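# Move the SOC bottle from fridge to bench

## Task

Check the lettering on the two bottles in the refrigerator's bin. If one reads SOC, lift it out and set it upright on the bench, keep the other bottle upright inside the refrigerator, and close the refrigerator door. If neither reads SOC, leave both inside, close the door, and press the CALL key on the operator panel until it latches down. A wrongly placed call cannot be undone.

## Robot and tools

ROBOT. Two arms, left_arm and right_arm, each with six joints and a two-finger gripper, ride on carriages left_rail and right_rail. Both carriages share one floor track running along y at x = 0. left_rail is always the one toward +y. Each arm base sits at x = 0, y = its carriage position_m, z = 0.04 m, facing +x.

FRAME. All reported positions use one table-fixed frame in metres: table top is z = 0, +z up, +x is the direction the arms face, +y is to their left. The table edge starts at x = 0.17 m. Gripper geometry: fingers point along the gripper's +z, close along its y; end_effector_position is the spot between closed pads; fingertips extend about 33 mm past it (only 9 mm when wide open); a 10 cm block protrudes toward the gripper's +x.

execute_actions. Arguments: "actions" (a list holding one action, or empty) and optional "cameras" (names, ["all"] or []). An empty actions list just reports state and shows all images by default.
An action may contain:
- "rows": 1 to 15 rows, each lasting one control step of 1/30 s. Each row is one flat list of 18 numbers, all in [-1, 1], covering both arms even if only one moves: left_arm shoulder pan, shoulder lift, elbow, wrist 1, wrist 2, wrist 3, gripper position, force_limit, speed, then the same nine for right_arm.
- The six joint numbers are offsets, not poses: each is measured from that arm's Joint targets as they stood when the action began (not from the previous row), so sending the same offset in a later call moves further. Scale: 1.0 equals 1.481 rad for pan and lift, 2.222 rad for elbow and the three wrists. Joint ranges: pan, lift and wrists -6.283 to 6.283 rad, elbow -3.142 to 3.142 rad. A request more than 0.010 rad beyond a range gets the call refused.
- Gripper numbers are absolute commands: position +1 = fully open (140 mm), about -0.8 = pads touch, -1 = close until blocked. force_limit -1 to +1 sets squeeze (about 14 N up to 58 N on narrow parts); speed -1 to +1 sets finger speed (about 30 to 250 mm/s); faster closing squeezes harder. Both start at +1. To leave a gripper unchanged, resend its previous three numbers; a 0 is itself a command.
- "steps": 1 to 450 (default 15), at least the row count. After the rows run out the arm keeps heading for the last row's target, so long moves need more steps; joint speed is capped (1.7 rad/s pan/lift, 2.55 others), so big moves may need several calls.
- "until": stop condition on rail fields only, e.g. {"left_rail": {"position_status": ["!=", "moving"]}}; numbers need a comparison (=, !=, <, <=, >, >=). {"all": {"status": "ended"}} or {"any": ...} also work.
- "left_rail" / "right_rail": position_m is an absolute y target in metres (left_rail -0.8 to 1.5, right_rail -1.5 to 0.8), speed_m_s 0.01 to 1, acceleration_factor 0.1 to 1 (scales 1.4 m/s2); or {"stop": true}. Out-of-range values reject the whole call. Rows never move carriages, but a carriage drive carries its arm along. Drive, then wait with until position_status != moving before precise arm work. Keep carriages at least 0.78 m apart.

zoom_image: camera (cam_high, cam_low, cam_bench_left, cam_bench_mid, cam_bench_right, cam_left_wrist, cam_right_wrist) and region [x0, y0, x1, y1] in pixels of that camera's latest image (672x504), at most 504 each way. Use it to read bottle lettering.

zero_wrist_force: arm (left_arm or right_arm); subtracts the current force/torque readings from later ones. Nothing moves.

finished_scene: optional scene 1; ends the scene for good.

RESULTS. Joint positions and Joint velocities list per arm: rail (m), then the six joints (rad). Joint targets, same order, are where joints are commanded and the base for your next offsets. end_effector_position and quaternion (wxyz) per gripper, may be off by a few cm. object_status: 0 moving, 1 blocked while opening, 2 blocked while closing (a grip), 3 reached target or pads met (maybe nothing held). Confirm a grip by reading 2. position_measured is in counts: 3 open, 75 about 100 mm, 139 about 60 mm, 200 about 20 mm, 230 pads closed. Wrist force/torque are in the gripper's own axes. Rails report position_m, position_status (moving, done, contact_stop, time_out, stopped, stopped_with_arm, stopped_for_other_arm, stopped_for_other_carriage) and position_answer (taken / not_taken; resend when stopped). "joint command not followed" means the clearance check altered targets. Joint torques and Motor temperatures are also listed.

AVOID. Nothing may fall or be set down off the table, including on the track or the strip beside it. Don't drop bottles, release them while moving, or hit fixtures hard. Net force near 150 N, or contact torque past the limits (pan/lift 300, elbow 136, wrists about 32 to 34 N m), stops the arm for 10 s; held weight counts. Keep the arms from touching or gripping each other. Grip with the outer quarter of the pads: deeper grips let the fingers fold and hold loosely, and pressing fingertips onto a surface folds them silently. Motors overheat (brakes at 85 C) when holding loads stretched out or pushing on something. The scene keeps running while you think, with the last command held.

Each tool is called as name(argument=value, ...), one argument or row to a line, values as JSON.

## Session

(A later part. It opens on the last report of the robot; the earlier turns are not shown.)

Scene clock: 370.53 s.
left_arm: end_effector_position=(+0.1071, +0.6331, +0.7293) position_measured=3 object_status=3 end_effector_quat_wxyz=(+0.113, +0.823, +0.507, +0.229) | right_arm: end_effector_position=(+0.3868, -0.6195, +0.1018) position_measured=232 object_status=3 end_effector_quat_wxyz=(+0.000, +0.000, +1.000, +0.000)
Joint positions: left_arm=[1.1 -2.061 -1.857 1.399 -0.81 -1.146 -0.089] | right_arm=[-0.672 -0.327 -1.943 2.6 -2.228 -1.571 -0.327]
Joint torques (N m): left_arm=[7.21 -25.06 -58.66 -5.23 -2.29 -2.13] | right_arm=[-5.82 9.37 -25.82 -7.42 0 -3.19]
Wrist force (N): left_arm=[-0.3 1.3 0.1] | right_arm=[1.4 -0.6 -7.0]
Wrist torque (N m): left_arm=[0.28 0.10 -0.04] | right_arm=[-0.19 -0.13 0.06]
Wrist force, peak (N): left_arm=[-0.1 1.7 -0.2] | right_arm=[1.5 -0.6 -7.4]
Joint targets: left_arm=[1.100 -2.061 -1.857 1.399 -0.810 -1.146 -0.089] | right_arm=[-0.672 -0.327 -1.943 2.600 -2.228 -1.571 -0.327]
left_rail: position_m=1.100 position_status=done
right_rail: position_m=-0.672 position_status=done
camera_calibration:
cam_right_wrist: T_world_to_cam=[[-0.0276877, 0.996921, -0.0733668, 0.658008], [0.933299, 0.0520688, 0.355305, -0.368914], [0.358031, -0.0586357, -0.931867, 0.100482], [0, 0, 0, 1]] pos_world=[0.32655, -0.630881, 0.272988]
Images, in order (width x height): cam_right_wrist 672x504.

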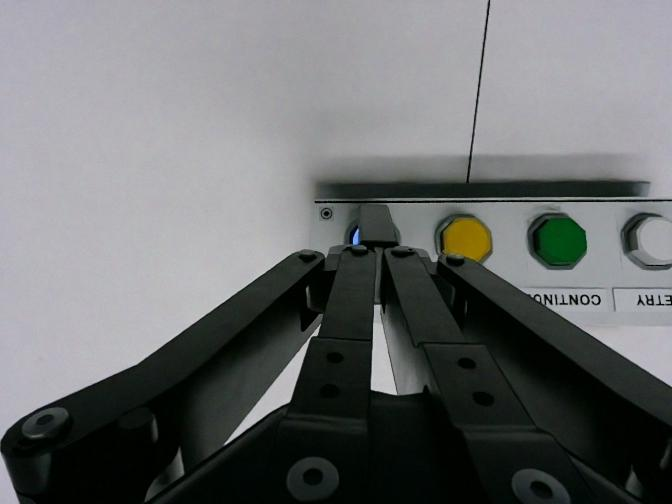

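execute_actions(
  actions=[
    {"rows":[[0,0,0,0,0,0,1,1,1,0,0.0013,0.0006,-0.0014,0,0,-1,0,-0.3],[0,0,0,0,0,0,1,1,1,0,0.0027,0.0011,-0.0029,0,0,-1,0,-0.3]],"steps":14},
  ],
)

execute_actions(
  actions=[
    {"rows":[[0,0,0,0,0,0,1,1,1,0,-0.0133,-0.0055,0.0143,0,0,-1,0,-0.3],[0,0,0,0,0,0,1,1,1,0,-0.0267,-0.011,0.0287,0,0,-1,0,-0.3],[0,0,0,0,0,0,1,1,1,0,-0.04,-0.0165,0.043,0,0,-1,0,-0.3]],"steps":20},
  ],
  cameras=["cam_right_wrist"],
)

zoom_image(
  camera="cam_right_wrist",
  region=[300, 130, 480, 280],
)

Scene clock: 375.87 s.
left_arm: end_effector_position=(+0.1071, +0.6331, +0.7293) position_measured=3 object_status=3 end_effector_quat_wxyz=(+0.113, +0.823, +0.507, +0.229) | right_arm: end_effector_position=(+0.3869, -0.6195, +0.0999) position_measured=232 object_status=3 end_effector_quat_wxyz=(+0.000, +0.000, +1.000, +0.000)
Joint positions: left_arm=[1.1 -2.061 -1.857 1.399 -0.81 -1.146 -0.089] | right_arm=[-0.672 -0.327 -1.94 2.603 -2.234 -1.571 -0.327]
Joint torques (N m): left_arm=[7.59 -25.28 -59.19 -4.59 -2.03 -2.03] | right_arm=[-2.69 39.58 6.61 -8.86 0.32 -3.45]
Wrist force (N): left_arm=[0.1 1.4 0.2] | right_arm=[38.3 9.8 -107.6]
Wrist torque (N m): left_arm=[0.31 0.00 -0.04] | right_arm=[-0.62 0.08 -0.12]
Wrist force, peak (N): left_arm=[0.4 1.7 0.5] | right_arm=[38.3 9.8 -107.6]
Joint targets: left_arm=[1.100 -2.061 -1.857 1.399 -0.810 -1.146 -0.089] | right_arm=[-0.672 -0.327 -1.939 2.603 -2.234 -1.571 -0.327]
left_rail: position_m=1.100 position_status=done
right_rail: position_m=-0.672 position_status=done

Scene clock: 376.73 s.
left_arm: end_effector_position=(+0.1071, +0.6331, +0.7293) position_measured=3 object_status=3 end_effector_quat_wxyz=(+0.113, +0.823, +0.507, +0.229) | right_arm: end_effector_position=(+0.3852, -0.6189, +0.1305) position_measured=232 object_status=3 end_effector_quat_wxyz=(+0.000, +0.000, +1.000, +0.000)
Joint positions: left_arm=[1.1 -2.061 -1.857 1.399 -0.81 -1.146 -0.089] | right_arm=[-0.672 -0.327 -1.999 2.566 -2.139 -1.571 -0.327]
Joint torques (N m): left_arm=[8.58 -23.89 -59.57 -4.75 -1.81 -2.02] | right_arm=[-2.32 -18.03 -59.69 -1.04 -0.01 -3]
Wrist force (N): left_arm=[0.2 0.8 0.2] | right_arm=[-0.4 -2.8 0.5]
Wrist torque (N m): left_arm=[0.17 -0.02 -0.04] | right_arm=[-0.63 0.08 0.06]
Wrist force, peak (N): left_arm=[0.2 1.7 0.4] | right_arm=[38.1 9.7 -106.9]
Joint targets: left_arm=[1.100 -2.061 -1.857 1.399 -0.810 -1.146 -0.089] | right_arm=[-0.672 -0.327 -1.999 2.566 -2.139 -1.571 -0.327]
left_rail: position_m=1.100 position_status=done
right_rail: position_m=-0.672 position_status=done
camera_calibration:
cam_right_wrist: T_world_to_cam=[[-0.0277189, 0.99691, -0.0735004, 0.659515], [0.933186, 0.0521641, 0.355589, -0.377638], [0.358325, -0.058733, -0.931748, 0.127641], [0, 0, 0, 1]] pos_world=[0.32495, -0.630281, 0.301688]
Images, in order (width x height): cam_right_wrist 672x504.

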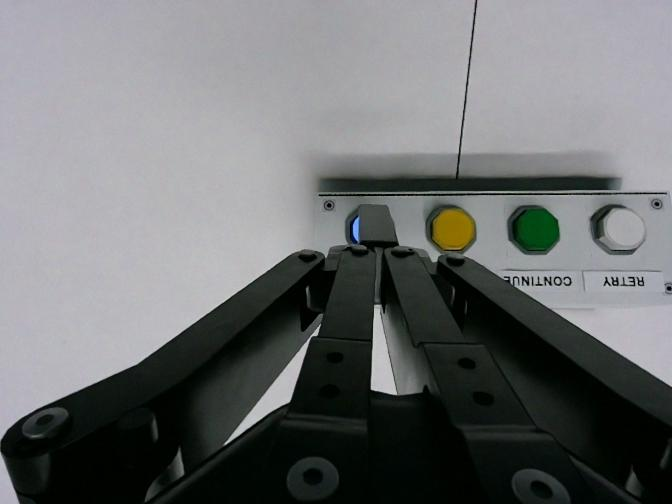

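Scaled by 2.800 from the camera's 672x504 image, which has a finer 960x720 frame.

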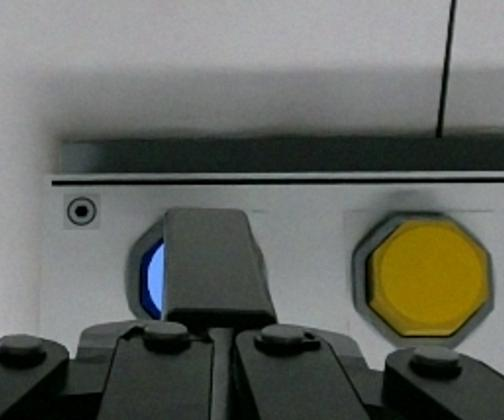

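execute_actions(
  actions=[
    {"rows":[[0,0,0,0,0,0,1,1,1,0.0286,-0.0553,-0.0154,0.0524,0,0.0191,1,0,0],[0,0,0,0,0,0,1,1,1,0.0572,-0.1107,-0.0308,0.1049,0,0.0381,1,0,0],[0,0,0,0,0,0,1,1,1,0.0858,-0.166,-0.0462,0.1573,0,0.0572,1,0,0]],"steps":45},
  ],
  cameras=["cam_right_wrist","cam_left_wrist"],
)

zoom_image(
  camera="cam_right_wrist",
  region=[262, 205, 522, 325],
)

zoom_image(
  camera="cam_left_wrist",
  region=[300, 200, 560, 400],
)

Scene clock: 398.90 s.
left_arm: end_effector_position=(+0.1071, +0.6331, +0.7293) position_measured=3 object_status=3 end_effector_quat_wxyz=(+0.113, +0.823, +0.507, +0.229) | right_arm: end_effector_position=(+0.3240, -0.5601, +0.2348) position_measured=3 object_status=3 end_effector_quat_wxyz=(+0.000, +0.000, +1.000, +0.000)
Joint positions: left_arm=[1.1 -2.061 -1.857 1.399 -0.81 -1.146 -0.089] | right_arm=[-0.672 -0.2 -2.245 2.463 -1.789 -1.571 -0.2]
Joint torques (N m): left_arm=[8.08 -22.67 -58.76 -4.45 -1.84 -1.81] | right_arm=[9.74 -2.05 -64.68 -0.97 0.31 3.81]
Wrist force (N): left_arm=[-0.1 1.1 0.5] | right_arm=[-0.2 -2.7 0.6]
Wrist torque (N m): left_arm=[0.24 0.04 -0.04] | right_arm=[-0.62 0.03 -0.14]
Wrist force, peak (N): left_arm=[0.0 1.7 0.6] | right_arm=[-0.4 -6.0 11.6]
Joint targets: left_arm=[1.100 -2.061 -1.857 1.399 -0.810 -1.146 -0.089] | right_arm=[-0.672 -0.200 -2.245 2.463 -1.789 -1.571 -0.200]
left_rail: position_m=1.100 position_status=done
right_rail: position_m=-0.672 position_status=done
camera_calibration:
cam_left_wrist: T_world_to_cam=[[0.7762, -0.478818, 0.410179, -0.0659113], [-0.554922, -0.827655, 0.0839506, 0.508646], [0.29929, -0.29278, -0.908133, 0.999475], [0, 0, 0, 1]] pos_world=[0.0342867, 0.68205, 0.89199]
cam_right_wrist: T_world_to_cam=[[-0.027755, 0.996927, -0.0732552, 0.606896], [0.933489, 0.0520605, 0.354807, -0.360627], [0.357531, -0.0585352, -0.932065, 0.250709], [0, 0, 0, 1]] pos_world=[0.263849, -0.571581, 0.406089]
Images, in order (width x height): cam_left_wrist 672x504, cam_right_wrist 672x504.

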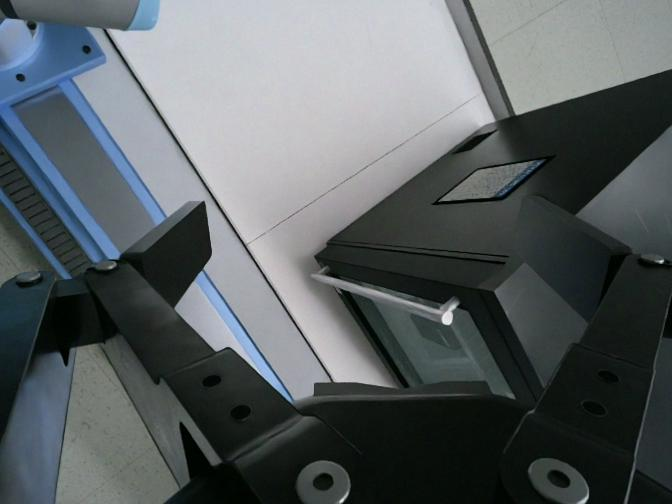

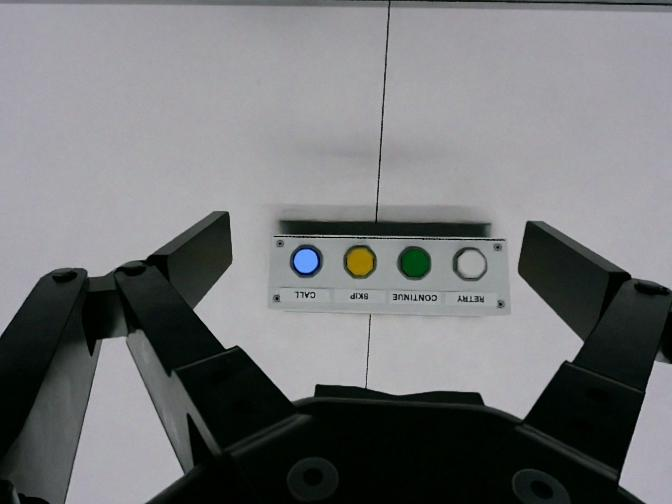

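Scaled by 1.938 from the camera's 672x504 image, which has a finer 960x720 frame.

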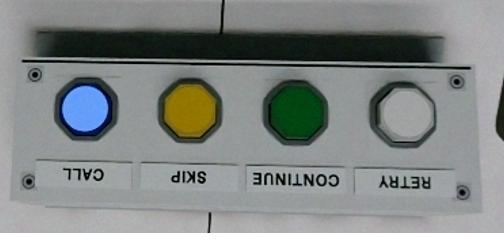

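Scaled by 1.938 from the camera's 672x504 image, which has a finer 960x720 frame.

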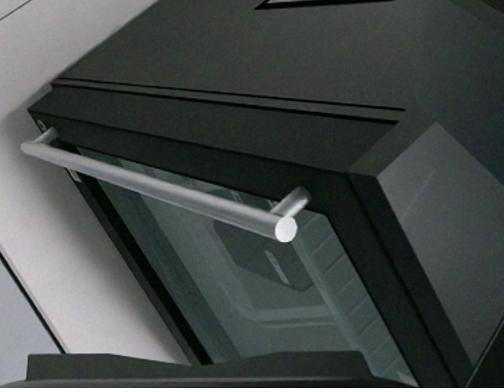

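finished_scene(
)

The scene is finished: the task was done.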